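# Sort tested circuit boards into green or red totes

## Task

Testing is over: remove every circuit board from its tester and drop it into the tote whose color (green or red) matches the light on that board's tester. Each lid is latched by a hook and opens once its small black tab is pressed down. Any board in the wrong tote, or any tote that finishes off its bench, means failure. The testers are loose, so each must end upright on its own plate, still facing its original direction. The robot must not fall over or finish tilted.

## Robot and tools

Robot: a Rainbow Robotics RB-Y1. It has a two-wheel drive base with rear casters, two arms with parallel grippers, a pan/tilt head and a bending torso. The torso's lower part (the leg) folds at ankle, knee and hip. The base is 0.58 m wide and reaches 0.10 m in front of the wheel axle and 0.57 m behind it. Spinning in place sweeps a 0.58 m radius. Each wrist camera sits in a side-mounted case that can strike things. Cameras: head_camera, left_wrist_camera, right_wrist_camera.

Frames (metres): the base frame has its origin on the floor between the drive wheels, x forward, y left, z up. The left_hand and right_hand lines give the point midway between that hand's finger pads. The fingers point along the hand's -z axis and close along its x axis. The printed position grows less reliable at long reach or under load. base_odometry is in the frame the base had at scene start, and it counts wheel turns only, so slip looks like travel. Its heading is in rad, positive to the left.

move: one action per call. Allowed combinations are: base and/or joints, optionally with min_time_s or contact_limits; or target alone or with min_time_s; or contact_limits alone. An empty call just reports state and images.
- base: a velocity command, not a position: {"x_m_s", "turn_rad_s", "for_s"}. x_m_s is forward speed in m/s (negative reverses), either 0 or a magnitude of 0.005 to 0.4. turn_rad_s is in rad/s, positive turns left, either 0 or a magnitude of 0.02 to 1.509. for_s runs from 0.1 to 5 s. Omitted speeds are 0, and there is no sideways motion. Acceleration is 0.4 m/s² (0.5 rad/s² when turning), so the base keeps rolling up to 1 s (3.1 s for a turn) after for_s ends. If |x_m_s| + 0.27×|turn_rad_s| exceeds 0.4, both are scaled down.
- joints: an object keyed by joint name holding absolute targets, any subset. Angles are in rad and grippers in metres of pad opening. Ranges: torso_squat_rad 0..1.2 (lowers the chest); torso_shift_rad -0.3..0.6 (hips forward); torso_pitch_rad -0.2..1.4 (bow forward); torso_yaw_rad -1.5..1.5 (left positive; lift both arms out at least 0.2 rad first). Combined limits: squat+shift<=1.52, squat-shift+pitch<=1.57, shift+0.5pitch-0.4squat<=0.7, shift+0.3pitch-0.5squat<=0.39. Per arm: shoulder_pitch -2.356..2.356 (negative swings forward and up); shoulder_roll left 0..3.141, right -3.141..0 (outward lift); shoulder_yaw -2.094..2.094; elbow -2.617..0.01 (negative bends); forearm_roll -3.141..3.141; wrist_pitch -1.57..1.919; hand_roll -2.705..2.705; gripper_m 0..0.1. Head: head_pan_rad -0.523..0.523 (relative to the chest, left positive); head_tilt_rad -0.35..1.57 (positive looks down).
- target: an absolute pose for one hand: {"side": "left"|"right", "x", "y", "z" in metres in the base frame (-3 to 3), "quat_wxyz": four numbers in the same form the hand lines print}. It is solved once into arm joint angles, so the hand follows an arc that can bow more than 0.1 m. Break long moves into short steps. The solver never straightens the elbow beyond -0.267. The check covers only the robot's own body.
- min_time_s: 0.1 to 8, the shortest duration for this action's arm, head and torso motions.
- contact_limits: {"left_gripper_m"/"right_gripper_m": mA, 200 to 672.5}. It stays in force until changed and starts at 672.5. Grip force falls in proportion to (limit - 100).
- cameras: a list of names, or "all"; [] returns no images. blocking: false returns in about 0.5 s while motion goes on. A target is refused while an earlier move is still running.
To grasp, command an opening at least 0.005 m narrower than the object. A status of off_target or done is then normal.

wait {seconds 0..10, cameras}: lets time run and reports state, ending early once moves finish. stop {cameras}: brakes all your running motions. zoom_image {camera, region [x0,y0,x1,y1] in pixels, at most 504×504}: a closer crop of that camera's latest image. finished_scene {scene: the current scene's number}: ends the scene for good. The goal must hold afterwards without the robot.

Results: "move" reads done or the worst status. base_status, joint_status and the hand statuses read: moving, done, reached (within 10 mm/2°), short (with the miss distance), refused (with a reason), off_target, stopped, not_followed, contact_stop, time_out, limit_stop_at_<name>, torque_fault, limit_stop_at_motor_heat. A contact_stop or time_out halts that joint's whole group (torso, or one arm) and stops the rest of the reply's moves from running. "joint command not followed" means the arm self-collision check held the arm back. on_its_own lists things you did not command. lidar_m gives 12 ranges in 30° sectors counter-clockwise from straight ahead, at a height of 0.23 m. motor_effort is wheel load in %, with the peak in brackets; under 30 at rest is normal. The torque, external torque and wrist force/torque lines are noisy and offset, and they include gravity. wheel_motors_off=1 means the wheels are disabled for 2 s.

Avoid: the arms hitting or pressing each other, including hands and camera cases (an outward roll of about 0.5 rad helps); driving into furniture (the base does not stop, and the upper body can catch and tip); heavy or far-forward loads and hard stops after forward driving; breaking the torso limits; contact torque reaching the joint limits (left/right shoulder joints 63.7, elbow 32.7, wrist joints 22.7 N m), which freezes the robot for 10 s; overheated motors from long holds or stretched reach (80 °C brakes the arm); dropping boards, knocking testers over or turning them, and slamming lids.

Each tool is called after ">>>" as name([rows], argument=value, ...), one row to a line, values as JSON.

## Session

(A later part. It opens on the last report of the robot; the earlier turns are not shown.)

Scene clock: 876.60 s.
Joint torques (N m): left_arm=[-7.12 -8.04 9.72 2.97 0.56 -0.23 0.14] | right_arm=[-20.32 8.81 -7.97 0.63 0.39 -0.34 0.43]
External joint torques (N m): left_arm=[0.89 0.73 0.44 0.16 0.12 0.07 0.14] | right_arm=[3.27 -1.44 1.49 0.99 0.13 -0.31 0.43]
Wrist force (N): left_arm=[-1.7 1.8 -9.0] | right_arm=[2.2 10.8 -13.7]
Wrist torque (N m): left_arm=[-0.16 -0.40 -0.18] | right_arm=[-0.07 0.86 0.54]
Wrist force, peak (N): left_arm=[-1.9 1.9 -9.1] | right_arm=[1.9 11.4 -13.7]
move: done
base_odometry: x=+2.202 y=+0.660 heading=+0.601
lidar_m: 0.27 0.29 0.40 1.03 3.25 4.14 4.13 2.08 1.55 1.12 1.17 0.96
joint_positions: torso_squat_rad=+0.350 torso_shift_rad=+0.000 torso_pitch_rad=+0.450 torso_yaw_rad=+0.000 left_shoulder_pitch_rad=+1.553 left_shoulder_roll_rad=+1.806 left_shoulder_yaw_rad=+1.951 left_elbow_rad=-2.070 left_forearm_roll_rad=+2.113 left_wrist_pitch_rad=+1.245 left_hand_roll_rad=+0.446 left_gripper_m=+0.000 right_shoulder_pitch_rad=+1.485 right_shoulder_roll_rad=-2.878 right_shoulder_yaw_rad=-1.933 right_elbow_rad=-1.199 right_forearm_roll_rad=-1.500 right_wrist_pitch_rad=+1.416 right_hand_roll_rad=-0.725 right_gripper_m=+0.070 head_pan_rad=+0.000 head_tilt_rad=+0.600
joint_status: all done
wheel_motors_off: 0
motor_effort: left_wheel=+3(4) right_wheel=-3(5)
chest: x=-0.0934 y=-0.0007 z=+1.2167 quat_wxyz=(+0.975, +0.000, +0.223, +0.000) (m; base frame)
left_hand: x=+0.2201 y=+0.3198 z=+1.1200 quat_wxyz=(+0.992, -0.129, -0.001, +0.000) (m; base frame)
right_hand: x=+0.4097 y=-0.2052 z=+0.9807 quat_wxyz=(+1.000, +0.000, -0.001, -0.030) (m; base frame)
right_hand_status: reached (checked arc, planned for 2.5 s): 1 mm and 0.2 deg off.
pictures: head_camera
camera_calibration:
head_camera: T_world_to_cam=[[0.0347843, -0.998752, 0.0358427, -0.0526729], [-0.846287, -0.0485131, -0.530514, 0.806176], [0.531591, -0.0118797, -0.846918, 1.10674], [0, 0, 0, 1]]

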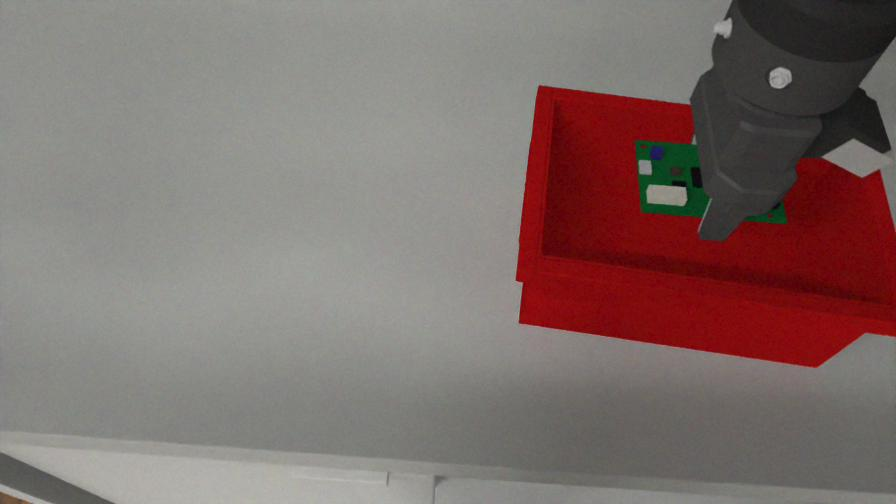

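>>> move(target={"side":"right","x":0.41,"y":-0.2,"z":0.91,"quat_wxyz":[0.9995,0,0,-0.03]}, min_time_s=2.5, cameras=["head_camera"])

>>> move(target={"side":"right","x":0.41,"y":-0.2,"z":0.875,"quat_wxyz":[0.9995,0,0,-0.03]}, min_time_s=3, cameras=["head_camera","right_wrist_camera"])

Scene clock: 886.20 s.
Wrist force, peak (N): left_arm=[-1.9 1.8 -9.3] | right_arm=[2.2 10.9 -14.2]
move: done
joint_status: all done
wheel_motors_off: 0
motor_effort: left_wheel=+3(4) right_wheel=-3(5)
right_hand_status: reached (checked arc, planned for 2.5 s): 1 mm and 0.1 deg off.
pictures: head_camera
camera_calibration:
head_camera: T_world_to_cam=[[0.0347847, -0.998752, 0.0358425, -0.0526726], [-0.846287, -0.0485133, -0.530514, 0.806176], [0.531591, -0.0118793, -0.846918, 1.10674], [0, 0, 0, 1]]

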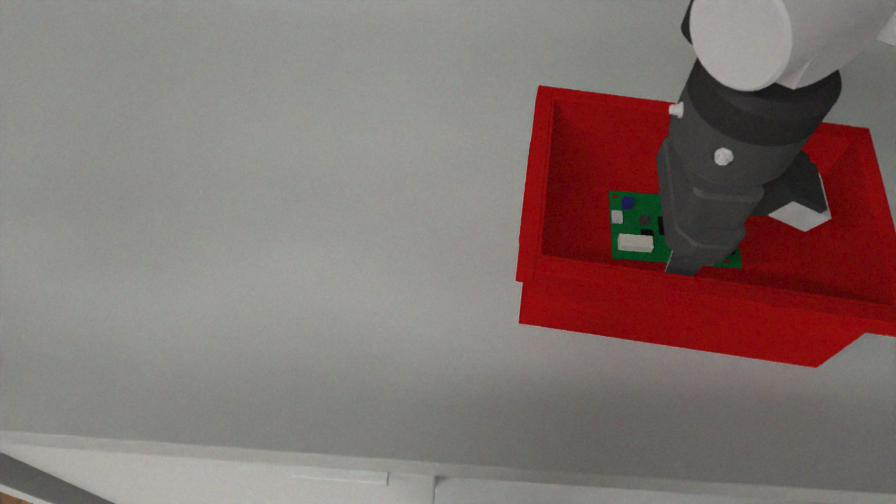

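Scene clock: 889.53 s.
Joint torques (N m): left_arm=[-7.26 -7.99 9.92 2.93 0.65 -0.28 0.23] | right_arm=[-20.42 8.76 -6.01 0.47 0.42 -0.31 0.48]
External joint torques (N m): left_arm=[0.75 0.77 0.64 0.11 0.2 0.02 0.24] | right_arm=[3.47 -1.44 1.54 1.06 0.17 -0.28 0.48]
Wrist force (N): left_arm=[-1.8 1.8 -8.6] | right_arm=[2.1 10.7 -13.6]
Wrist torque (N m): left_arm=[-0.19 -0.42 -0.18] | right_arm=[-0.07 0.83 0.54]
Wrist force, peak (N): left_arm=[-1.9 1.7 -9.1] | right_arm=[2.3 11.2 -13.9]
move: done
base_odometry: x=+2.202 y=+0.660 heading=+0.601
lidar_m: 0.27 0.28 0.40 1.02 3.25 4.14 4.13 2.08 1.54 1.12 1.17 0.97
joint_positions: torso_squat_rad=+0.350 torso_shift_rad=+0.000 torso_pitch_rad=+0.450 torso_yaw_rad=+0.000 left_shoulder_pitch_rad=+1.553 left_shoulder_roll_rad=+1.806 left_shoulder_yaw_rad=+1.951 left_elbow_rad=-2.070 left_forearm_roll_rad=+2.113 left_wrist_pitch_rad=+1.245 left_hand_roll_rad=+0.446 left_gripper_m=+0.000 right_shoulder_pitch_rad=+1.616 right_shoulder_roll_rad=-3.071 right_shoulder_yaw_rad=-1.879 right_elbow_rad=-0.935 right_forearm_roll_rad=-1.433 right_wrist_pitch_rad=+1.219 right_hand_roll_rad=-0.624 right_gripper_m=+0.070 head_pan_rad=+0.000 head_tilt_rad=+0.600
joint_status: all done
wheel_motors_off: 0
motor_effort: left_wheel=+2(4) right_wheel=-2(5)
chest: x=-0.0934 y=-0.0007 z=+1.2167 quat_wxyz=(+0.975, +0.000, +0.223, +0.000) (m; base frame)
left_hand: x=+0.2201 y=+0.3198 z=+1.1200 quat_wxyz=(+0.992, -0.129, -0.001, +0.000) (m; base frame)
right_hand: x=+0.4101 y=-0.2001 z=+0.8756 quat_wxyz=(+1.000, +0.000, -0.001, -0.030) (m; base frame)
right_hand_status: reached (checked arc, planned for 3.0 s): 1 mm and 0.1 deg off.
pictures: head_camera, right_wrist_camera
camera_calibration:
head_camera: T_world_to_cam=[[0.0347842, -0.998752, 0.0358428, -0.0526729], [-0.846286, -0.0485131, -0.530515, 0.806176], [0.531591, -0.0118797, -0.846918, 1.10674], [0, 0, 0, 1]]
right_wrist_camera: T_world_to_cam=[[-0.99655, 0.0806939, -0.0193955, 0.444285], [0.0637088, 0.89359, 0.44434, -0.203188], [0.0531872, 0.441571, -0.895648, 0.922467], [0, 0, 0, 1]]

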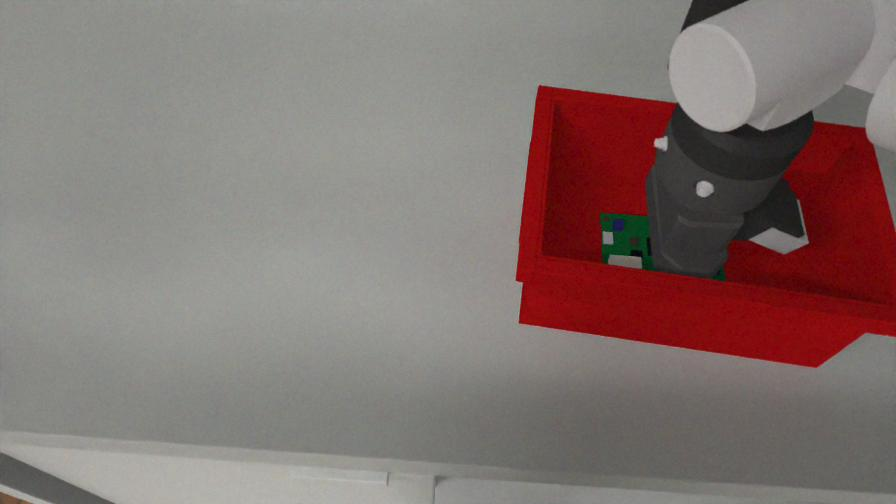

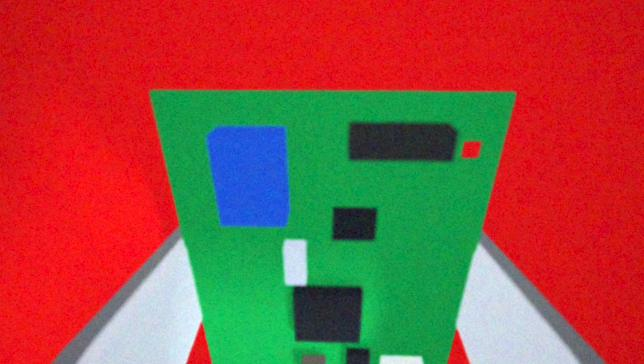

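>>> move(target={"side":"right","x":0.41,"y":-0.2,"z":0.862,"quat_wxyz":[0.9995,0,0,-0.03]}, min_time_s=2, cameras=[])

>>> move(target={"side":"right","x":0.41,"y":-0.2,"z":0.854,"quat_wxyz":[0.9995,0,0,-0.03]}, min_time_s=2, cameras=[])

>>> move(target={"side":"right","x":0.41,"y":-0.2,"z":0.849,"quat_wxyz":[0.9995,0,0,-0.03]}, min_time_s=2, cameras=["right_wrist_camera"])

Scene clock: 898.93 s.
Wrist force, peak (N): left_arm=[-1.5 2.0 -9.2] | right_arm=[2.0 11.1 -13.8]
move: done
joint_status: all done
wheel_motors_off: 0
motor_effort: left_wheel=+2(4) right_wheel=-4(5)
right_hand_status: reached (checked arc, planned for 2.0 s): 1 mm and 0.1 deg off.
pictures: none

Scene clock: 901.27 s.
Wrist force, peak (N): left_arm=[-2.0 1.7 -9.0] | right_arm=[2.1 11.0 -13.8]
move: done
joint_status: all done
wheel_motors_off: 0
motor_effort: left_wheel=+5(5) right_wheel=-3(5)
right_hand_status: reached (checked arc, planned for 2.0 s): 2 mm and 0.2 deg off.
pictures: none

Scene clock: 903.60 s.
Joint torques (N m): left_arm=[-7.14 -7.77 9.87 2.94 0.67 -0.36 0.11] | right_arm=[-6.65 -0.67 1.07 2.27 1.91 -8.26 0.04]
External joint torques (N m): left_arm=[0.87 0.95 0.59 0.12 0.23 -0.05 0.11] | right_arm=[17.37 -10.71 7.73 2.71 1.66 -8.22 0.03]
Wrist force (N): left_arm=[-1.8 2.0 -9.0] | right_arm=[-17.7 2.8 55.0]
Wrist torque (N m): left_arm=[-0.20 -0.41 -0.18] | right_arm=[-0.13 4.20 0.84]
Wrist force, peak (N): left_arm=[-1.8 2.0 -9.0] | right_arm=[-17.7 3.0 56.5]
move: done
base_odometry: x=+2.202 y=+0.660 heading=+0.601
lidar_m: 0.27 0.28 0.40 1.02 3.25 4.15 4.12 2.08 1.54 1.13 1.18 0.96
joint_positions: torso_squat_rad=+0.350 torso_shift_rad=-0.001 torso_pitch_rad=+0.447 torso_yaw_rad=+0.000 left_shoulder_pitch_rad=+1.553 left_shoulder_roll_rad=+1.806 left_shoulder_yaw_rad=+1.951 left_elbow_rad=-2.070 left_forearm_roll_rad=+2.113 left_wrist_pitch_rad=+1.245 left_hand_roll_rad=+0.446 left_gripper_m=+0.000 right_shoulder_pitch_rad=+1.636 right_shoulder_roll_rad=-3.138 right_shoulder_yaw_rad=-1.866 right_elbow_rad=-0.816 right_forearm_roll_rad=-1.438 right_wrist_pitch_rad=+1.168 right_hand_roll_rad=-0.567 right_gripper_m=+0.070 head_pan_rad=+0.000 head_tilt_rad=+0.600
joint_status: all done
wheel_motors_off: 0
motor_effort: left_wheel=+2(4) right_wheel=-2(4)
chest: x=-0.0948 y=-0.0005 z=+1.2170 quat_wxyz=(+0.975, +0.000, +0.222, +0.000) (m; base frame)
left_hand: x=+0.2190 y=+0.3199 z=+1.1209 quat_wxyz=(+0.992, -0.130, -0.002, +0.000) (m; base frame)
right_hand: x=+0.4113 y=-0.2005 z=+0.8533 quat_wxyz=(+1.000, +0.000, -0.004, -0.031) (m; base frame)
right_hand_status: reached (checked arc, planned for 2.0 s): 5 mm and 0.5 deg off.
pictures: right_wrist_camera
camera_calibration:
right_wrist_camera: T_world_to_cam=[[-0.996336, 0.0817852, -0.0250342, 0.450039], [0.0621594, 0.893426, 0.444889, -0.192833], [0.0587516, 0.441703, -0.895236, 0.900015], [0, 0, 0, 1]]

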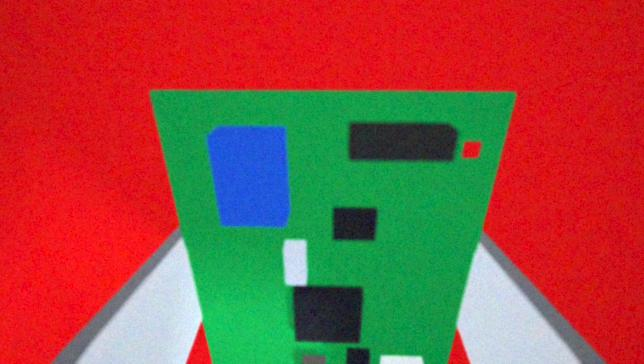

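Contact at ~.854. Raise and release.

>>> move(target={"side":"right","x":0.41,"y":-0.2,"z":0.8555,"quat_wxyz":[0.9995,0,0,-0.03]}, min_time_s=1.5, cameras=[])

>>> move(joints={"right_gripper_m":0.084}, cameras=["right_wrist_camera"])

>>> move(target={"side":"right","x":0.41,"y":-0.2,"z":0.9,"quat_wxyz":[0.9995,0,0,-0.03]}, min_time_s=2, cameras=["right_wrist_camera","head_camera"])

>>> move(target={"side":"right","x":0.41,"y":-0.2,"z":1.08,"quat_wxyz":[0.9995,0,0,-0.03]}, min_time_s=2, cameras=["right_wrist_camera","head_camera"])

Scene clock: 912.20 s.
Wrist force, peak (N): left_arm=[-1.7 2.0 -9.1] | right_arm=[-17.5 3.3 56.5]
move: done
joint_status: all done
wheel_motors_off: 0
motor_effort: left_wheel=+3(4) right_wheel=-2(3)
right_hand_status: reached (checked arc, planned for 1.5 s): 1 mm and 0.0 deg off.
pictures: none

Scene clock: 912.83 s.
Wrist force, peak (N): left_arm=[-1.9 1.9 -9.0] | right_arm=[6.1 10.9 1.0]
move: done
joint_status: all done
wheel_motors_off: 0
motor_effort: left_wheel=+2(4) right_wheel=-1(3)
pictures: right_wrist_camera
camera_calibration:
right_wrist_camera: T_world_to_cam=[[-0.996605, 0.0804659, -0.0174246, 0.443437], [0.0643704, 0.893496, 0.444434, -0.19473], [0.0513306, 0.441803, -0.895642, 0.905055], [0, 0, 0, 1]]

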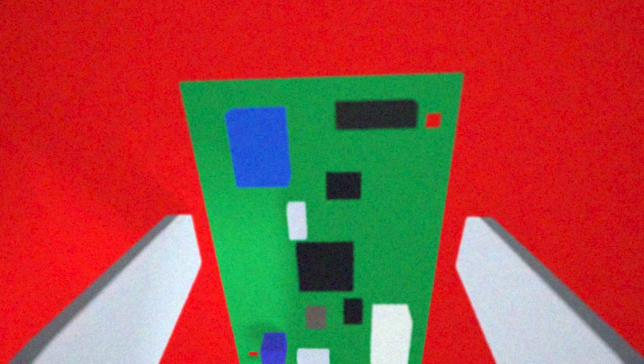

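Scene clock: 915.17 s.
Wrist force, peak (N): left_arm=[-1.7 2.0 -9.1] | right_arm=[2.3 11.0 -13.4]
move: done
joint_status: all done
wheel_motors_off: 0
motor_effort: left_wheel=+3(4) right_wheel=-4(4)
right_hand_status: reached (checked arc, planned for 2.0 s): 1 mm and 0.2 deg off.
pictures: head_camera, right_wrist_camera
camera_calibration:
head_camera: T_world_to_cam=[[0.0347379, -0.998749, 0.0359679, -0.0527645], [-0.846113, -0.0485443, -0.530788, 0.806405], [0.53187, -0.0119945, -0.846741, 1.10667], [0, 0, 0, 1]]
right_wrist_camera: T_world_to_cam=[[-0.996745, 0.0795073, -0.0133696, 0.439023], [0.0653413, 0.89377, 0.443741, -0.213965], [0.04723, 0.441423, -0.896055, 0.946592], [0, 0, 0, 1]]

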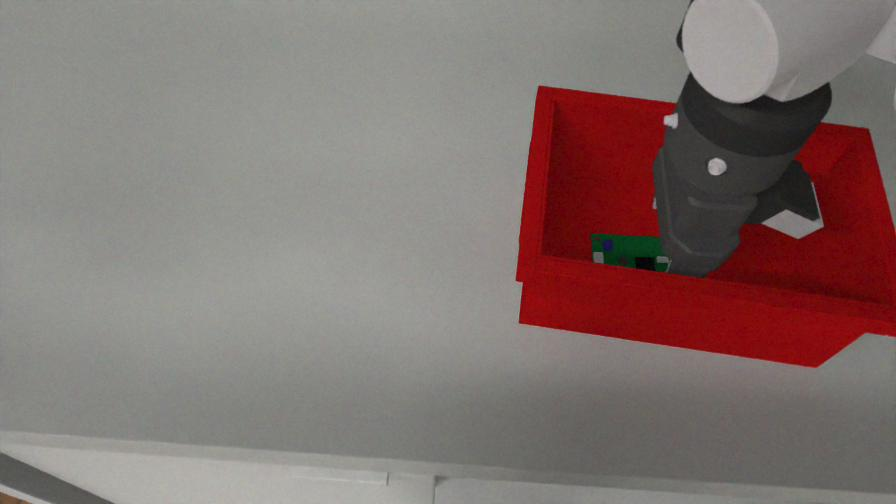

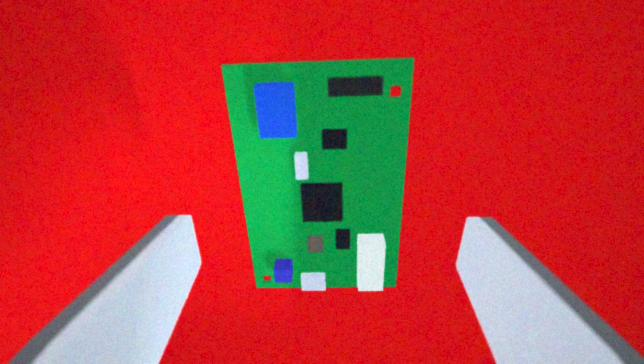

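Scene clock: 917.50 s.
Joint torques (N m): left_arm=[-7.22 -7.98 9.74 3.06 0.66 -0.21 0.11] | right_arm=[-22.89 10.83 -10.25 -0.31 -0.17 0.15 -0.33]
External joint torques (N m): left_arm=[0.79 0.78 0.46 0.25 0.22 0.09 0.11] | right_arm=[0.77 1.58 -0.54 -0.42 -0.42 0.16 -0.33]
Wrist force (N): left_arm=[-1.6 1.7 -9.0] | right_arm=[2.3 10.7 -13.4]
Wrist torque (N m): left_arm=[-0.17 -0.40 -0.18] | right_arm=[-0.04 0.86 0.53]
Wrist force, peak (N): left_arm=[-1.8 1.7 -9.0] | right_arm=[2.1 11.1 -13.5]
move: done
base_odometry: x=+2.202 y=+0.660 heading=+0.601
lidar_m: 0.26 0.28 0.41 1.03 3.24 4.14 4.13 2.08 1.54 1.12 1.17 0.96
joint_positions: torso_squat_rad=+0.350 torso_shift_rad=+0.000 torso_pitch_rad=+0.450 torso_yaw_rad=+0.000 left_shoulder_pitch_rad=+1.553 left_shoulder_roll_rad=+1.806 left_shoulder_yaw_rad=+1.951 left_elbow_rad=-2.070 left_forearm_roll_rad=+2.113 left_wrist_pitch_rad=+1.245 left_hand_roll_rad=+0.446 left_gripper_m=+0.000 right_shoulder_pitch_rad=+1.313 right_shoulder_roll_rad=-2.814 right_shoulder_yaw_rad=-1.982 right_elbow_rad=-1.234 right_forearm_roll_rad=-1.591 right_wrist_pitch_rad=+1.614 right_hand_roll_rad=-0.746 right_gripper_m=+0.084 head_pan_rad=+0.000 head_tilt_rad=+0.600
joint_status: all done
wheel_motors_off: 0
motor_effort: left_wheel=+3(4) right_wheel=-1(3)
chest: x=-0.0936 y=-0.0007 z=+1.2167 quat_wxyz=(+0.975, +0.000, +0.223, +0.000) (m; base frame)
left_hand: x=+0.2200 y=+0.3198 z=+1.1201 quat_wxyz=(+0.992, -0.129, -0.001, +0.000) (m; base frame)
right_hand: x=+0.4101 y=-0.2000 z=+1.0799 quat_wxyz=(+1.000, +0.000, +0.000, -0.030) (m; base frame)
right_hand_status: reached (checked arc, planned for 2.0 s): 0 mm and 0.0 deg off.
pictures: head_camera, right_wrist_camera
camera_calibration:
head_camera: T_world_to_cam=[[0.034737, -0.99875, 0.0359537, -0.0527552], [-0.846123, -0.0485357, -0.530773, 0.806391], [0.531854, -0.0119838, -0.846751, 1.10668], [0, 0, 0, 1]]
right_wrist_camera: T_world_to_cam=[[-0.99666, 0.079912, -0.0168174, 0.445306], [0.0641725, 0.893776, 0.443899, -0.29373], [0.0505039, 0.441337, -0.895919, 1.10671], [0, 0, 0, 1]]

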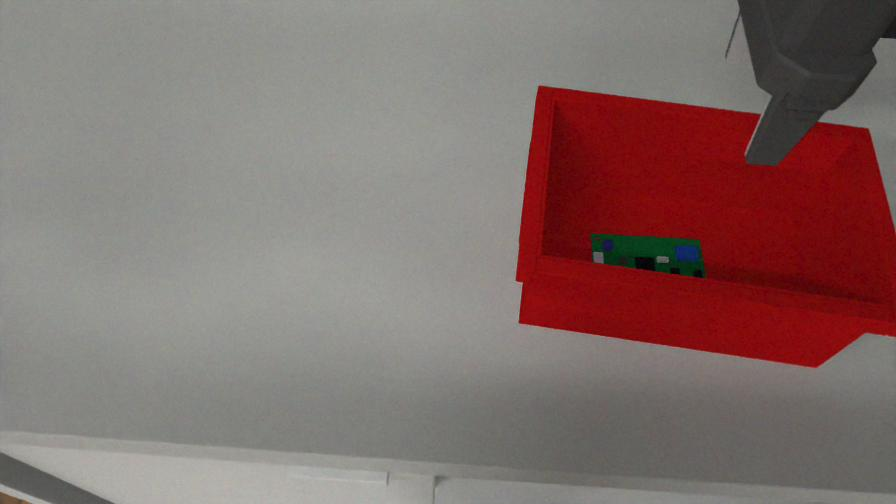

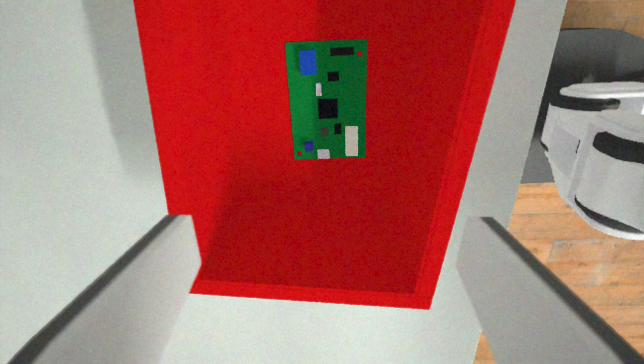

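>>> move(target={"side":"right","x":0.3,"y":-0.29,"z":1.13,"quat_wxyz":[0.9999,0,0,-0.01]}, min_time_s=1.5, cameras=[])

>>> move(target={"side":"right","x":0.22,"y":-0.36,"z":1.14,"quat_wxyz":[0.9999,0,0,-0.01]}, min_time_s=1.5, cameras=[])

>>> move(base={"x_m_s":-0.25,"for_s":3.2}, joints={"torso_pitch_rad":0.2,"head_tilt_rad":0.3,"right_gripper_m":0}, cameras=[])

>>> move(base={"turn_rad_s":0.7,"for_s":3.337}, cameras=["head_camera"])

Scene clock: 929.57 s.
Wrist force, peak (N): left_arm=[-1.7 1.9 -9.1] | right_arm=[2.3 11.1 -13.7]
move: done
joint_status: all done
wheel_motors_off: 0
motor_effort: left_wheel=+4(4) right_wheel=-2(4)
right_hand_status: reached (checked arc, planned for 1.5 s): 0 mm and 0.0 deg off.
pictures: none

Scene clock: 931.40 s.
Wrist force, peak (N): left_arm=[-1.9 1.8 -9.0] | right_arm=[1.9 11.2 -13.6]
move: done
joint_status: all done
wheel_motors_off: 0
motor_effort: left_wheel=+4(4) right_wheel=-2(3)
right_hand_status: reached (checked arc, planned for 1.5 s): 0 mm and 0.1 deg off.
pictures: none

Scene clock: 935.83 s.
Wrist force, peak (N): left_arm=[-3.4 1.8 -8.9] | right_arm=[2.9 11.0 -13.6]
move: done
base_status: done (sent for 3.2 of 3.2 s)
joint_status: all done
wheel_motors_off: 0
motor_effort: left_wheel=+6(23) right_wheel=-2(26)
pictures: none

Scene clock: 940.83 s.
Joint torques (N m): left_arm=[-7.15 -4.97 9.62 3.96 0.41 -0.69 0.03] | right_arm=[-6.78 5.76 -8.9 3.63 0.1 -0.48 0.12]
External joint torques (N m): left_arm=[0.85 0.48 0.22 0.09 0.18 0.04 0.04] | right_arm=[1.63 0.27 0.71 -0.52 -0.44 -0.03 0.1]
Wrist force (N): left_arm=[-3.0 1.6 -8.7] | right_arm=[0.3 10.7 -12.7]
Wrist torque (N m): left_arm=[-0.16 -0.48 -0.16] | right_arm=[-0.07 0.70 0.53]
Wrist force, peak (N): left_arm=[-3.2 1.6 -8.9] | right_arm=[0.6 11.1 -13.4]
move: done
base_odometry: x=+1.542 y=+0.208 heading=+2.935
lidar_m: 3.64 3.33 3.00 1.71 1.46 1.47 1.49 1.74 1.08 1.22 2.40 3.13
base_status: done (sent for 3.33 of 3.33 s)
joint_positions: torso_squat_rad=+0.350 torso_shift_rad=+0.000 torso_pitch_rad=+0.200 torso_yaw_rad=+0.000 left_shoulder_pitch_rad=+1.553 left_shoulder_roll_rad=+1.806 left_shoulder_yaw_rad=+1.951 left_elbow_rad=-2.070 left_forearm_roll_rad=+2.113 left_wrist_pitch_rad=+1.245 left_hand_roll_rad=+0.446 left_gripper_m=+0.000 right_shoulder_pitch_rad=+1.526 right_shoulder_roll_rad=-1.833 right_shoulder_yaw_rad=-2.060 right_elbow_rad=-2.085 right_forearm_roll_rad=-1.914 right_wrist_pitch_rad=+1.475 right_hand_roll_rad=-0.606 right_gripper_m=+0.000 head_pan_rad=+0.000 head_tilt_rad=+0.300
wheel_motors_off: 0
motor_effort: left_wheel=+3(28) right_wheel=+2(29)
chest: x=-0.1666 y=-0.0007 z=+1.2413 quat_wxyz=(+0.995, +0.000, +0.100, +0.000) (m; base frame)
left_hand: x=+0.1612 y=+0.3197 z=+1.2252 quat_wxyz=(+0.984, -0.128, -0.124, -0.016) (m; base frame)
right_hand: x=+0.1563 y=-0.3601 z=+1.2448 quat_wxyz=(+0.992, +0.000, -0.125, -0.011) (m; base frame)
pictures: head_camera
camera_calibration:
head_camera: T_world_to_cam=[[0.0104994, -0.99876, 0.0486563, -0.0711403], [-0.444205, -0.0482528, -0.894625, 1.29415], [0.895863, -0.0122204, -0.444161, 0.669765], [0, 0, 0, 1]]

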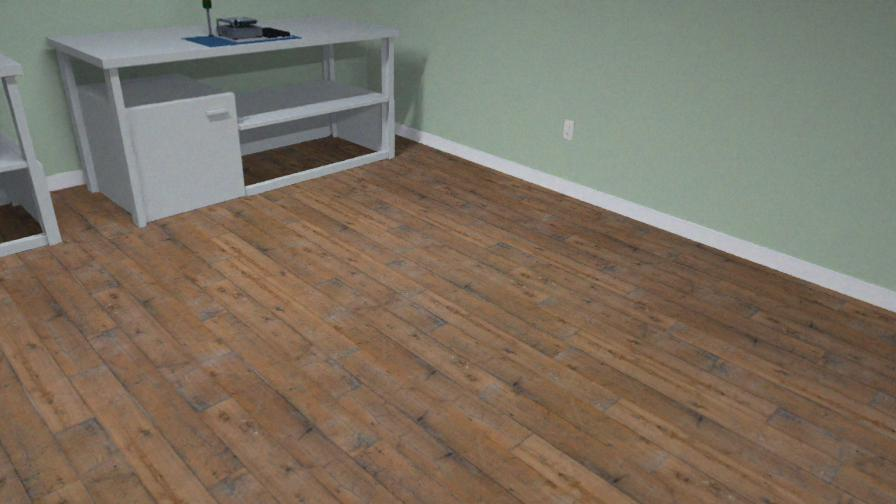

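>>> move(base={"x_m_s":0.38,"for_s":5}, cameras=[])

>>> move(base={"turn_rad_s":0.5,"for_s":1.63}, cameras=["head_camera"])

Scene clock: 957.67 s.
Wrist force, peak (N): left_arm=[-3.4 1.8 -8.9] | right_arm=[0.7 11.2 -13.1]
move: done
base_status: done (sent for 5 of 5 s)
wheel_motors_off: 0
motor_effort: left_wheel=-1(29) right_wheel=-3(30)
pictures: none

Scene clock: 960.60 s.
Joint torques (N m): left_arm=[-7.24 -4.84 9.93 4.01 0.44 -0.68 0.09] | right_arm=[-6.5 5.64 -8.65 3.61 0.08 -0.58 0.26]
External joint torques (N m): left_arm=[0.76 0.62 0.53 0.14 0.2 0.06 0.1] | right_arm=[1.91 0.15 0.95 -0.54 -0.46 -0.12 0.24]
Wrist force (N): left_arm=[-3.2 1.6 -8.7] | right_arm=[0.6 11.0 -12.9]
Wrist torque (N m): left_arm=[-0.15 -0.49 -0.17] | right_arm=[-0.10 0.75 0.54]
Wrist force, peak (N): left_arm=[-3.1 1.7 -9.0] | right_arm=[0.7 11.1 -13.3]
move: done
base_odometry: x=-0.318 y=+0.597 heading=-2.531
lidar_m: 1.91 2.08 2.87 2.82 2.95 2.48 2.39 2.49 1.88 1.81 1.89 2.38
base_status: done (sent for 1.63 of 1.63 s)
joint_positions: torso_squat_rad=+0.350 torso_shift_rad=+0.000 torso_pitch_rad=+0.200 torso_yaw_rad=+0.000 left_shoulder_pitch_rad=+1.553 left_shoulder_roll_rad=+1.806 left_shoulder_yaw_rad=+1.951 left_elbow_rad=-2.070 left_forearm_roll_rad=+2.113 left_wrist_pitch_rad=+1.245 left_hand_roll_rad=+0.446 left_gripper_m=+0.000 right_shoulder_pitch_rad=+1.526 right_shoulder_roll_rad=-1.833 right_shoulder_yaw_rad=-2.060 right_elbow_rad=-2.085 right_forearm_roll_rad=-1.914 right_wrist_pitch_rad=+1.475 right_hand_roll_rad=-0.606 right_gripper_m=+0.000 head_pan_rad=+0.000 head_tilt_rad=+0.300
wheel_motors_off: 0
motor_effort: left_wheel=+1(28) right_wheel=+3(27)
chest: x=-0.1665 y=-0.0007 z=+1.2413 quat_wxyz=(+0.995, +0.000, +0.100, +0.000) (m; base frame)
left_hand: x=+0.1612 y=+0.3197 z=+1.2252 quat_wxyz=(+0.984, -0.128, -0.124, -0.016) (m; base frame)
right_hand: x=+0.1563 y=-0.3601 z=+1.2448 quat_wxyz=(+0.992, +0.000, -0.125, -0.011) (m; base frame)
pictures: head_camera
camera_calibration:
head_camera: T_world_to_cam=[[0.0105038, -0.99876, 0.0486573, -0.0711403], [-0.444278, -0.0482547, -0.894589, 1.2941], [0.895827, -0.0122208, -0.444234, 0.669817], [0, 0, 0, 1]]

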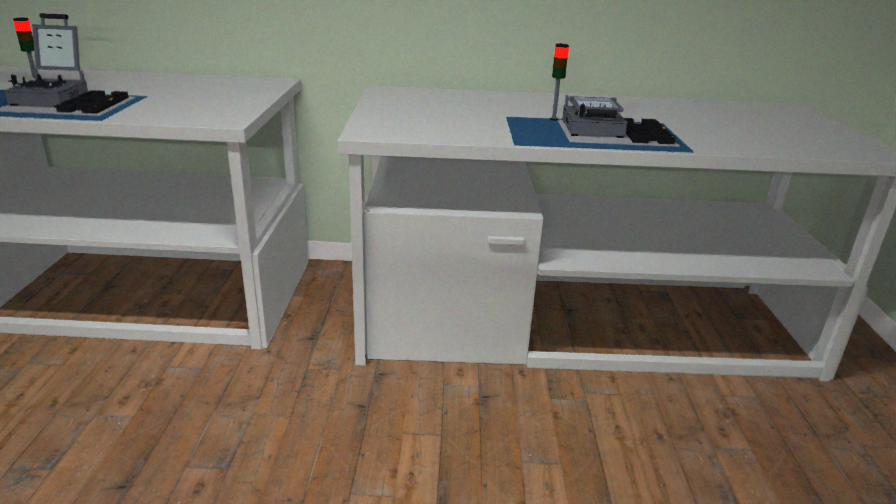

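>>> move(base={"turn_rad_s":-0.4,"for_s":1.267}, cameras=[])

>>> move(base={"x_m_s":0.3,"for_s":3.8}, cameras=[])

>>> move(base={"turn_rad_s":0.4,"for_s":1.267}, joints={"head_tilt_rad":0.5}, cameras=["head_camera"])

Scene clock: 973.20 s.
Wrist force, peak (N): left_arm=[-3.4 1.6 -9.1] | right_arm=[0.8 10.9 -13.3]
move: done
base_status: done (sent for 1.27 of 1.27 s)
wheel_motors_off: 0
motor_effort: left_wheel=+2(18) right_wheel=-2(21)
pictures: none

Scene clock: 978.10 s.
Wrist force, peak (N): left_arm=[-3.5 1.8 -8.9] | right_arm=[0.6 11.0 -13.3]
move: done
base_status: done (sent for 3.8 of 3.8 s)
wheel_motors_off: 0
motor_effort: left_wheel=-1(32) right_wheel=-4(23)
pictures: none

Scene clock: 980.47 s.
Joint torques (N m): left_arm=[-7.23 -4.86 9.78 4.04 0.42 -0.67 0.07] | right_arm=[-6.58 5.62 -8.72 3.74 0.18 -0.6 0.16]
External joint torques (N m): left_arm=[0.77 0.6 0.38 0.17 0.19 0.06 0.09] | right_arm=[1.83 0.12 0.89 -0.41 -0.36 -0.15 0.15]
Wrist force (N): left_arm=[-3.0 1.7 -8.7] | right_arm=[0.4 10.7 -12.9]
Wrist torque (N m): left_arm=[-0.17 -0.46 -0.19] | right_arm=[-0.04 0.74 0.53]
Wrist force, peak (N): left_arm=[-3.5 1.7 -8.8] | right_arm=[0.5 11.1 -13.2]
move: done
base_odometry: x=-1.451 y=+0.479 heading=-2.531
lidar_m: 0.96 0.96 1.55 3.36 3.51 3.48 3.40 1.79 1.33 1.28 1.29 1.25
base_status: done (sent for 1.27 of 1.27 s)
joint_positions: torso_squat_rad=+0.350 torso_shift_rad=+0.000 torso_pitch_rad=+0.200 torso_yaw_rad=+0.000 left_shoulder_pitch_rad=+1.553 left_shoulder_roll_rad=+1.806 left_shoulder_yaw_rad=+1.951 left_elbow_rad=-2.070 left_forearm_roll_rad=+2.113 left_wrist_pitch_rad=+1.245 left_hand_roll_rad=+0.446 left_gripper_m=+0.000 right_shoulder_pitch_rad=+1.526 right_shoulder_roll_rad=-1.833 right_shoulder_yaw_rad=-2.060 right_elbow_rad=-2.085 right_forearm_roll_rad=-1.914 right_wrist_pitch_rad=+1.475 right_hand_roll_rad=-0.606 right_gripper_m=+0.000 head_pan_rad=+0.000 head_tilt_rad=+0.500
joint_status: all done
wheel_motors_off: 0
motor_effort: left_wheel=+0(26) right_wheel=+2(21)
chest: x=-0.1665 y=-0.0007 z=+1.2413 quat_wxyz=(+0.995, +0.000, +0.100, +0.000) (m; base frame)
left_hand: x=+0.1612 y=+0.3197 z=+1.2252 quat_wxyz=(+0.984, -0.128, -0.124, -0.016) (m; base frame)
right_hand: x=+0.1564 y=-0.3601 z=+1.2448 quat_wxyz=(+0.992, +0.000, -0.125, -0.011) (m; base frame)
pictures: head_camera
camera_calibration:
head_camera: T_world_to_cam=[[0.0201348, -0.998759, 0.0455591, -0.0656944], [-0.613122, -0.0483289, -0.788509, 1.12433], [0.789732, -0.0120568, -0.613334, 0.900964], [0, 0, 0, 1]]

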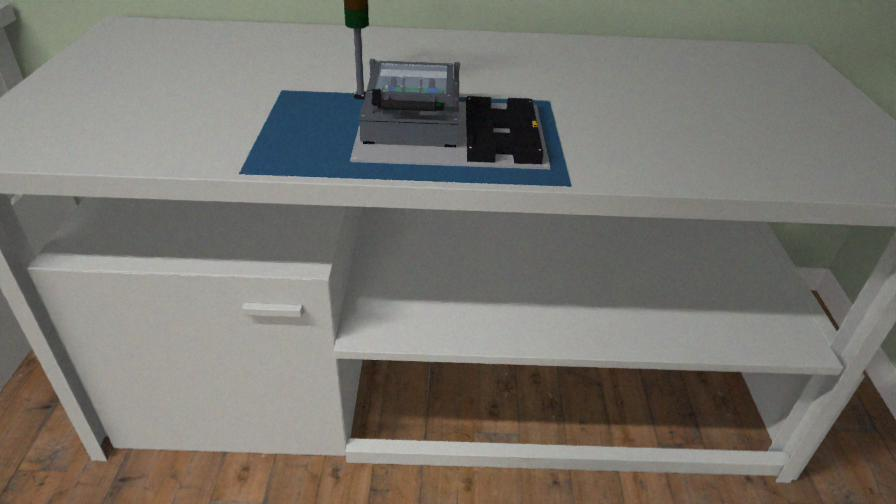

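>>> move(base={"x_m_s":0.2,"for_s":3.55}, cameras=[])

>>> move(joints={"torso_pitch_rad":0.45,"head_tilt_rad":0.5}, cameras=["head_camera","left_wrist_camera"])

Scene clock: 1000.83 s.
Wrist force, peak (N): left_arm=[-3.0 1.8 -9.0] | right_arm=[0.9 11.1 -13.4]
move: done
base_status: done (sent for 3.57 of 3.57 s)
wheel_motors_off: 0
motor_effort: left_wheel=+0(28) right_wheel=-2(29)
pictures: none

Scene clock: 1002.50 s.
Joint torques (N m): left_arm=[-7.37 -7.8 9.83 2.91 0.63 -0.27 0.12] | right_arm=[-6.97 9.48 -8.93 2.9 0.02 -0.09 0.17]
External joint torques (N m): left_arm=[0.64 0.97 0.55 0.09 0.18 0.03 0.13] | right_arm=[1.69 0.16 0.81 -0.29 -0.24 -0.07 0.17]
Wrist force (N): left_arm=[-1.6 1.6 -8.7] | right_arm=[2.0 11.0 -13.0]
Wrist torque (N m): left_arm=[-0.14 -0.38 -0.18] | right_arm=[-0.09 0.82 0.56]
Wrist force, peak (N): left_arm=[-1.8 1.8 -9.1] | right_arm=[2.1 11.1 -13.4]
move: done
base_odometry: x=-2.036 y=+0.070 heading=-2.531
lidar_m: 0.87 0.32 0.31 0.83 3.48 4.29 4.11 1.81 1.34 0.91 0.90 0.91
joint_positions: torso_squat_rad=+0.350 torso_shift_rad=+0.000 torso_pitch_rad=+0.450 torso_yaw_rad=+0.000 left_shoulder_pitch_rad=+1.553 left_shoulder_roll_rad=+1.806 left_shoulder_yaw_rad=+1.951 left_elbow_rad=-2.070 left_forearm_roll_rad=+2.113 left_wrist_pitch_rad=+1.245 left_hand_roll_rad=+0.446 left_gripper_m=+0.000 right_shoulder_pitch_rad=+1.526 right_shoulder_roll_rad=-1.833 right_shoulder_yaw_rad=-2.060 right_elbow_rad=-2.085 right_forearm_roll_rad=-1.914 right_wrist_pitch_rad=+1.475 right_hand_roll_rad=-0.606 right_gripper_m=+0.000 head_pan_rad=+0.000 head_tilt_rad=+0.500
joint_status: all done
wheel_motors_off: 0
motor_effort: left_wheel=+2(3) right_wheel=-3(4)
chest: x=-0.0934 y=-0.0007 z=+1.2167 quat_wxyz=(+0.975, +0.000, +0.223, +0.000) (m; base frame)
left_hand: x=+0.2201 y=+0.3198 z=+1.1200 quat_wxyz=(+0.992, -0.129, -0.001, +0.000) (m; base frame)
right_hand: x=+0.2203 y=-0.3600 z=+1.1401 quat_wxyz=(+1.000, -0.001, +0.000, -0.010) (m; base frame)
pictures: head_camera, left_wrist_camera
camera_calibration:
head_camera: T_world_to_cam=[[0.0309507, -0.998754, 0.0391405, -0.0572072], [-0.789114, -0.0484511, -0.612333, 0.918929], [0.613467, -0.0119342, -0.78963, 1.02616], [0, 0, 0, 1]]
left_wrist_camera: T_world_to_cam=[[0.999814, 0.0127724, -0.0144684, -0.209298], [0.0192415, -0.717761, 0.696024, -0.519979], [-0.00149492, -0.696173, -0.717873, 1.09602], [0, 0, 0, 1]]

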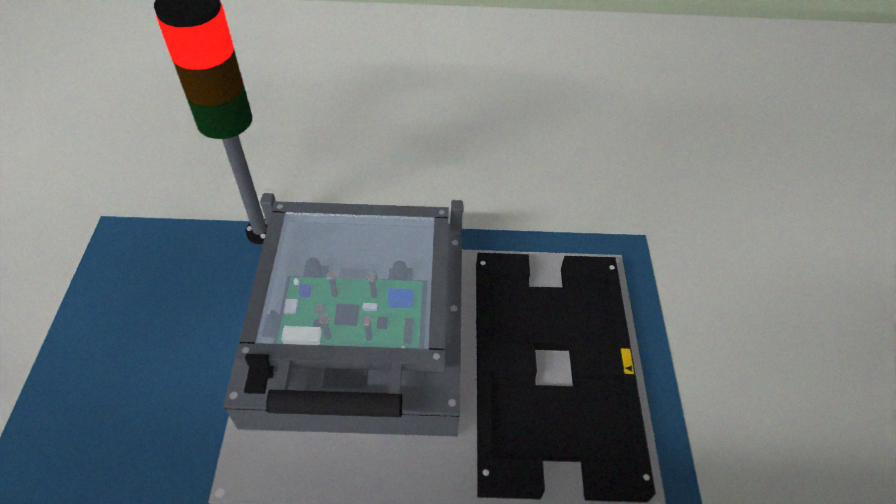

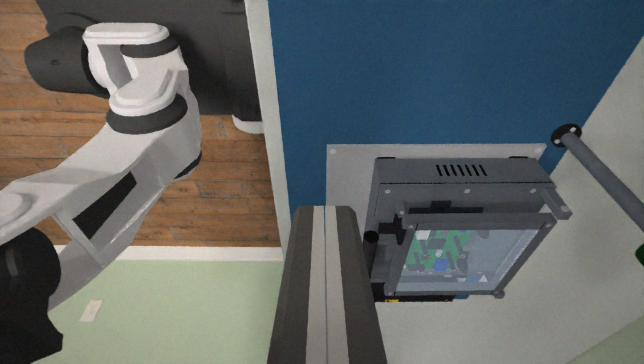

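>>> zoom_image(camera="head_camera", region=[210, 320, 350, 440])

Scaled by 3.600 from the camera's 896x504 image, which has a finer 1280x720 frame.

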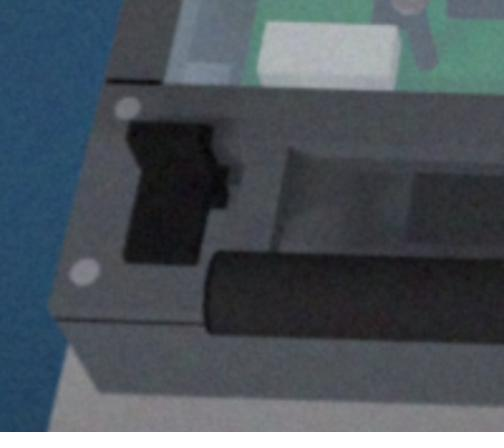

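>>> move(target={"side":"left","x":0.26,"y":0.22,"z":1.07,"quat_wxyz":[0.991,-0.13,0,0]}, min_time_s=1.5, cameras=[])

>>> move(target={"side":"left","x":0.287,"y":0.147,"z":1.0,"quat_wxyz":[0.991,-0.13,0,0]}, min_time_s=1.5, cameras=["head_camera","left_wrist_camera"])

Scene clock: 1023.83 s.
Wrist force, peak (N): left_arm=[-1.8 2.0 -9.1] | right_arm=[2.0 11.2 -13.6]
move: done
joint_status: all done
wheel_motors_off: 0
motor_effort: left_wheel=+2(3) right_wheel=-2(4)
left_hand_status: reached (checked arc, planned for 1.5 s): 0 mm and 0.1 deg off.
pictures: none

Scene clock: 1025.67 s.
Joint torques (N m): left_arm=[-14.23 -6.48 9.44 0.66 0.4 -0.78 0.37] | right_arm=[-6.94 9.68 -8.91 2.98 -0.07 -0.08 0.18]
External joint torques (N m): left_arm=[1.84 1.8 -0.81 1.15 0.14 -0.29 0.37] | right_arm=[1.72 0.37 0.83 -0.21 -0.33 -0.05 0.18]
Wrist force (N): left_arm=[-1.7 1.9 -8.8] | right_arm=[2.1 10.9 -13.2]
Wrist torque (N m): left_arm=[-0.16 -0.41 -0.17] | right_arm=[-0.08 0.83 0.54]
Wrist force, peak (N): left_arm=[-1.7 2.0 -9.2] | right_arm=[2.2 11.4 -13.2]
move: done
base_odometry: x=-2.036 y=+0.070 heading=-2.531
lidar_m: 0.87 0.32 0.31 0.82 3.48 4.28 4.11 1.81 1.34 0.89 0.91 0.90
joint_positions: torso_squat_rad=+0.350 torso_shift_rad=+0.000 torso_pitch_rad=+0.450 torso_yaw_rad=+0.000 left_shoulder_pitch_rad=+1.556 left_shoulder_roll_rad=+2.533 left_shoulder_yaw_rad=+1.877 left_elbow_rad=-1.943 left_forearm_roll_rad=+1.625 left_wrist_pitch_rad=+1.112 left_hand_roll_rad=+1.033 left_gripper_m=+0.000 right_shoulder_pitch_rad=+1.526 right_shoulder_roll_rad=-1.833 right_shoulder_yaw_rad=-2.060 right_elbow_rad=-2.085 right_forearm_roll_rad=-1.914 right_wrist_pitch_rad=+1.475 right_hand_roll_rad=-0.606 right_gripper_m=+0.000 head_pan_rad=+0.000 head_tilt_rad=+0.500
joint_status: all done
wheel_motors_off: 0
motor_effort: left_wheel=+1(4) right_wheel=-3(4)
chest: x=-0.0934 y=-0.0007 z=+1.2167 quat_wxyz=(+0.975, +0.000, +0.223, +0.000) (m; base frame)
left_hand: x=+0.2869 y=+0.1471 z=+1.0003 quat_wxyz=(+0.992, -0.130, +0.000, +0.000) (m; base frame)
left_hand_status: reached (checked arc, planned for 1.5 s): 0 mm and 0.1 deg off.
right_hand: x=+0.2203 y=-0.3600 z=+1.1401 quat_wxyz=(+1.000, -0.001, +0.000, -0.010) (m; base frame)
pictures: head_camera, left_wrist_camera
camera_calibration:
head_camera: T_world_to_cam=[[0.0309497, -0.998754, 0.0391413, -0.0572079], [-0.789104, -0.0484509, -0.612346, 0.918938], [0.61348, -0.0119346, -0.78962, 1.02616], [0, 0, 0, 1]]
left_wrist_camera: T_world_to_cam=[[0.999818, 0.0117212, -0.0150581, -0.274848], [0.0189009, -0.716819, 0.697003, -0.56297], [-0.00262418, -0.69716, -0.716911, 0.889459], [0, 0, 0, 1]]

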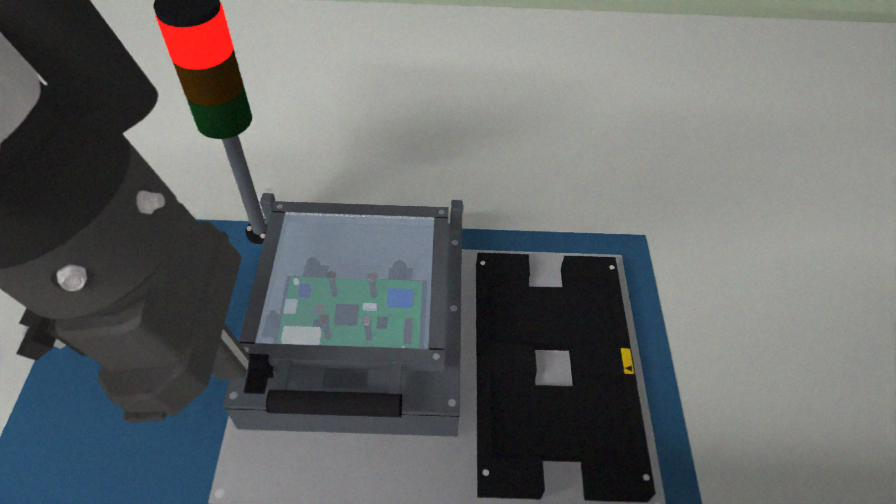

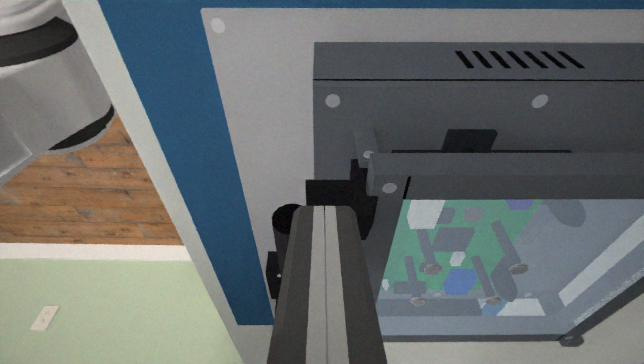

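>>> move(target={"side":"left","x":0.287,"y":0.147,"z":0.979,"quat_wxyz":[0.991,-0.13,0,0]}, min_time_s=1.5, cameras=[])

>>> move(target={"side":"left","x":0.287,"y":0.147,"z":0.973,"quat_wxyz":[0.991,-0.13,0,0]}, min_time_s=1.5, cameras=["head_camera","left_wrist_camera"])

Scene clock: 1032.87 s.
Wrist force, peak (N): left_arm=[-1.6 2.2 -9.1] | right_arm=[2.3 11.3 -13.3]
move: done
joint_status: all done
wheel_motors_off: 0
motor_effort: left_wheel=+2(3) right_wheel=-3(4)
left_hand_status: reached (checked arc, planned for 1.5 s): 0 mm and 0.0 deg off.
pictures: none

Scene clock: 1034.70 s.
Joint torques (N m): left_arm=[-6.11 -0.47 1.32 2.68 -1.45 -2.06 -0.3] | right_arm=[-6.86 9.64 -8.85 2.89 -0.02 -0.01 0.21]
External joint torques (N m): left_arm=[10.1 8 -8.84 3.57 -1.71 -1.57 -0.3] | right_arm=[1.8 0.35 0.89 -0.3 -0.28 0.02 0.21]
Wrist force (N): left_arm=[-12.8 2.7 30.7] | right_arm=[1.9 10.9 -13.2]
Wrist torque (N m): left_arm=[-0.28 -0.46 -0.24] | right_arm=[-0.09 0.84 0.54]
Wrist force, peak (N): left_arm=[-13.1 2.3 32.6] | right_arm=[2.0 11.1 -13.4]
move: done
base_odometry: x=-2.036 y=+0.070 heading=-2.531
lidar_m: 0.87 0.32 0.32 0.82 3.49 4.29 4.11 1.81 1.34 0.88 0.90 0.91
joint_positions: torso_squat_rad=+0.350 torso_shift_rad=-0.001 torso_pitch_rad=+0.449 torso_yaw_rad=+0.000 left_shoulder_pitch_rad=+1.597 left_shoulder_roll_rad=+2.567 left_shoulder_yaw_rad=+1.848 left_elbow_rad=-1.912 left_forearm_roll_rad=+1.574 left_wrist_pitch_rad=+1.063 left_hand_roll_rad=+1.026 left_gripper_m=+0.000 right_shoulder_pitch_rad=+1.526 right_shoulder_roll_rad=-1.833 right_shoulder_yaw_rad=-2.060 right_elbow_rad=-2.085 right_forearm_roll_rad=-1.914 right_wrist_pitch_rad=+1.475 right_hand_roll_rad=-0.606 right_gripper_m=+0.000 head_pan_rad=+0.000 head_tilt_rad=+0.500
joint_status: all done
wheel_motors_off: 0
motor_effort: left_wheel=+1(4) right_wheel=-2(4)
chest: x=-0.0942 y=-0.0007 z=+1.2168 quat_wxyz=(+0.975, +0.000, +0.222, +0.000) (m; base frame)
left_hand: x=+0.2876 y=+0.1470 z=+0.9755 quat_wxyz=(+0.991, -0.131, -0.003, +0.000) (m; base frame)
left_hand_status: reached (checked arc, planned for 1.5 s): 3 mm and 0.3 deg off.
right_hand: x=+0.2198 y=-0.3599 z=+1.1407 quat_wxyz=(+1.000, -0.001, -0.001, -0.010) (m; base frame)
pictures: head_camera, left_wrist_camera
camera_calibration:
head_camera: T_world_to_cam=[[0.0310918, -0.998752, 0.0390887, -0.0571141], [-0.788286, -0.0485465, -0.613391, 0.919814], [0.614523, -0.0117417, -0.788811, 1.02582], [0, 0, 0, 1]]
left_wrist_camera: T_world_to_cam=[[0.999869, 0.0120102, -0.0108601, -0.280079], [0.016181, -0.716184, 0.697724, -0.545725], [0.000601948, -0.697808, -0.716285, 0.870109], [0, 0, 0, 1]]

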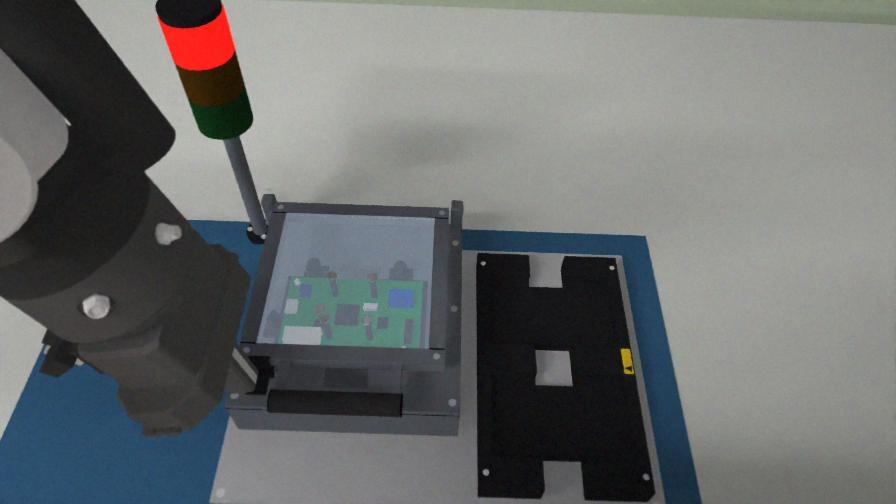

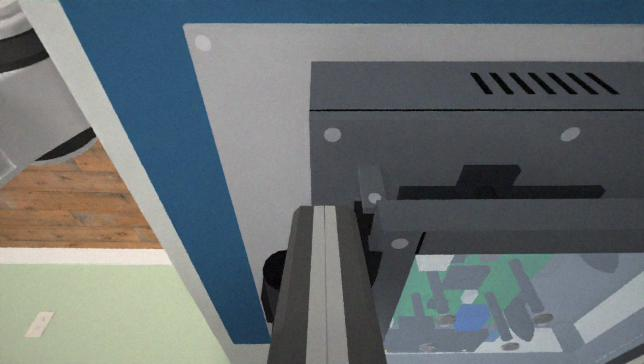

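>>> move(target={"side":"left","x":0.287,"y":0.147,"z":0.969,"quat_wxyz":[0.991,-0.13,0,0]}, min_time_s=1, cameras=["head_camera","left_wrist_camera"])

Scene clock: 1042.13 s.
Joint torques (N m): left_arm=[3.17 6.39 -6.73 6.74 -4.08 -4.22 -0.06] | right_arm=[-6.87 9.41 -8.54 3.07 -0.1 -0.02 0.24]
External joint torques (N m): left_arm=[19.44 14.88 -16.89 7.66 -4.32 -3.71 -0.05] | right_arm=[1.78 0.15 1.2 -0.13 -0.37 0.01 0.24]
Wrist force (N): left_arm=[-30.5 3.4 82.9] | right_arm=[2.0 11.0 -13.3]
Wrist torque (N m): left_arm=[-0.36 -0.55 -0.41] | right_arm=[-0.08 0.83 0.54]
Wrist force, peak (N): left_arm=[-30.5 3.6 83.8] | right_arm=[2.1 11.2 -13.5]
move: done
base_odometry: x=-2.036 y=+0.070 heading=-2.531
lidar_m: 0.87 0.32 0.31 0.83 3.48 4.29 4.11 1.81 1.34 0.90 0.90 0.90
joint_positions: torso_squat_rad=+0.350 torso_shift_rad=-0.001 torso_pitch_rad=+0.447 torso_yaw_rad=+0.001 left_shoulder_pitch_rad=+1.601 left_shoulder_roll_rad=+2.573 left_shoulder_yaw_rad=+1.845 left_elbow_rad=-1.903 left_forearm_roll_rad=+1.568 left_wrist_pitch_rad=+1.057 left_hand_roll_rad=+1.022 left_gripper_m=+0.000 right_shoulder_pitch_rad=+1.526 right_shoulder_roll_rad=-1.833 right_shoulder_yaw_rad=-2.060 right_elbow_rad=-2.085 right_forearm_roll_rad=-1.914 right_wrist_pitch_rad=+1.475 right_hand_roll_rad=-0.606 right_gripper_m=+0.000 head_pan_rad=+0.000 head_tilt_rad=+0.500
joint_status: all done
wheel_motors_off: 0
motor_effort: left_wheel=+11(11) right_wheel=-2(4)
chest: x=-0.0952 y=-0.0007 z=+1.2170 quat_wxyz=(+0.975, +0.001, +0.222, +0.000) (m; base frame)
left_hand: x=+0.2884 y=+0.1469 z=+0.9733 quat_wxyz=(+0.991, -0.131, -0.005, +0.000) (m; base frame)
left_hand_status: reached (checked arc, planned for 1.0 s): 5 mm and 0.5 deg off.
right_hand: x=+0.2190 y=-0.3598 z=+1.1414 quat_wxyz=(+1.000, -0.001, -0.002, -0.010) (m; base frame)
pictures: head_camera, left_wrist_camera
camera_calibration:
head_camera: T_world_to_cam=[[0.031355, -0.998747, 0.038994, -0.0569173], [-0.787123, -0.0487175, -0.614869, 0.921033], [0.615998, -0.0114138, -0.787665, 1.02536], [0, 0, 0, 1]]
left_wrist_camera: T_world_to_cam=[[0.999902, 0.012123, -0.00695913, -0.284675], [0.0135362, -0.71551, 0.698472, -0.54438], [0.00348828, -0.698498, -0.715604, 0.867111], [0, 0, 0, 1]]

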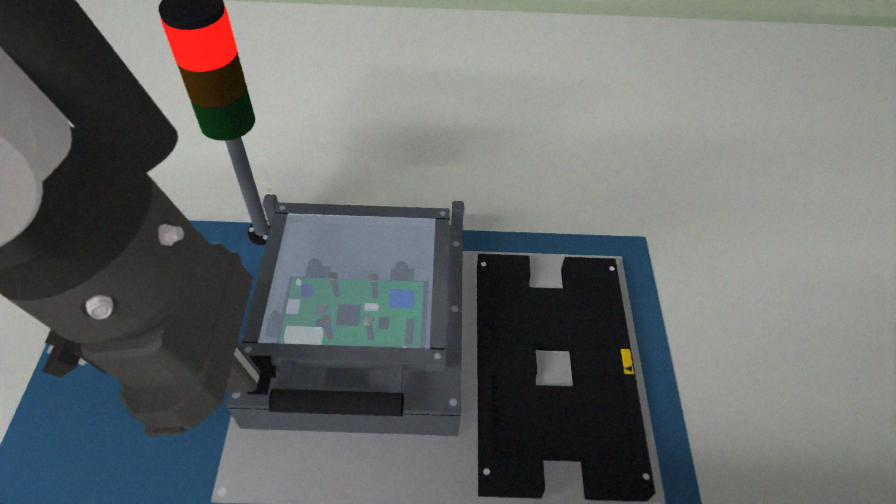

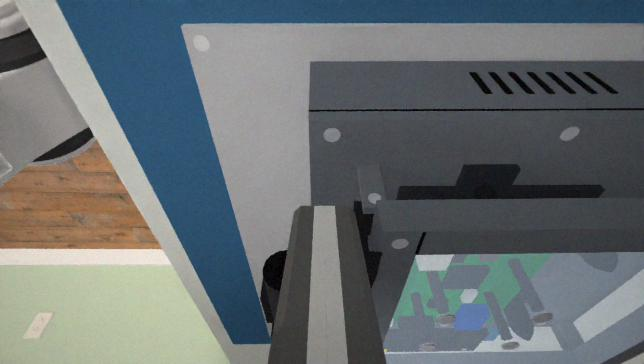

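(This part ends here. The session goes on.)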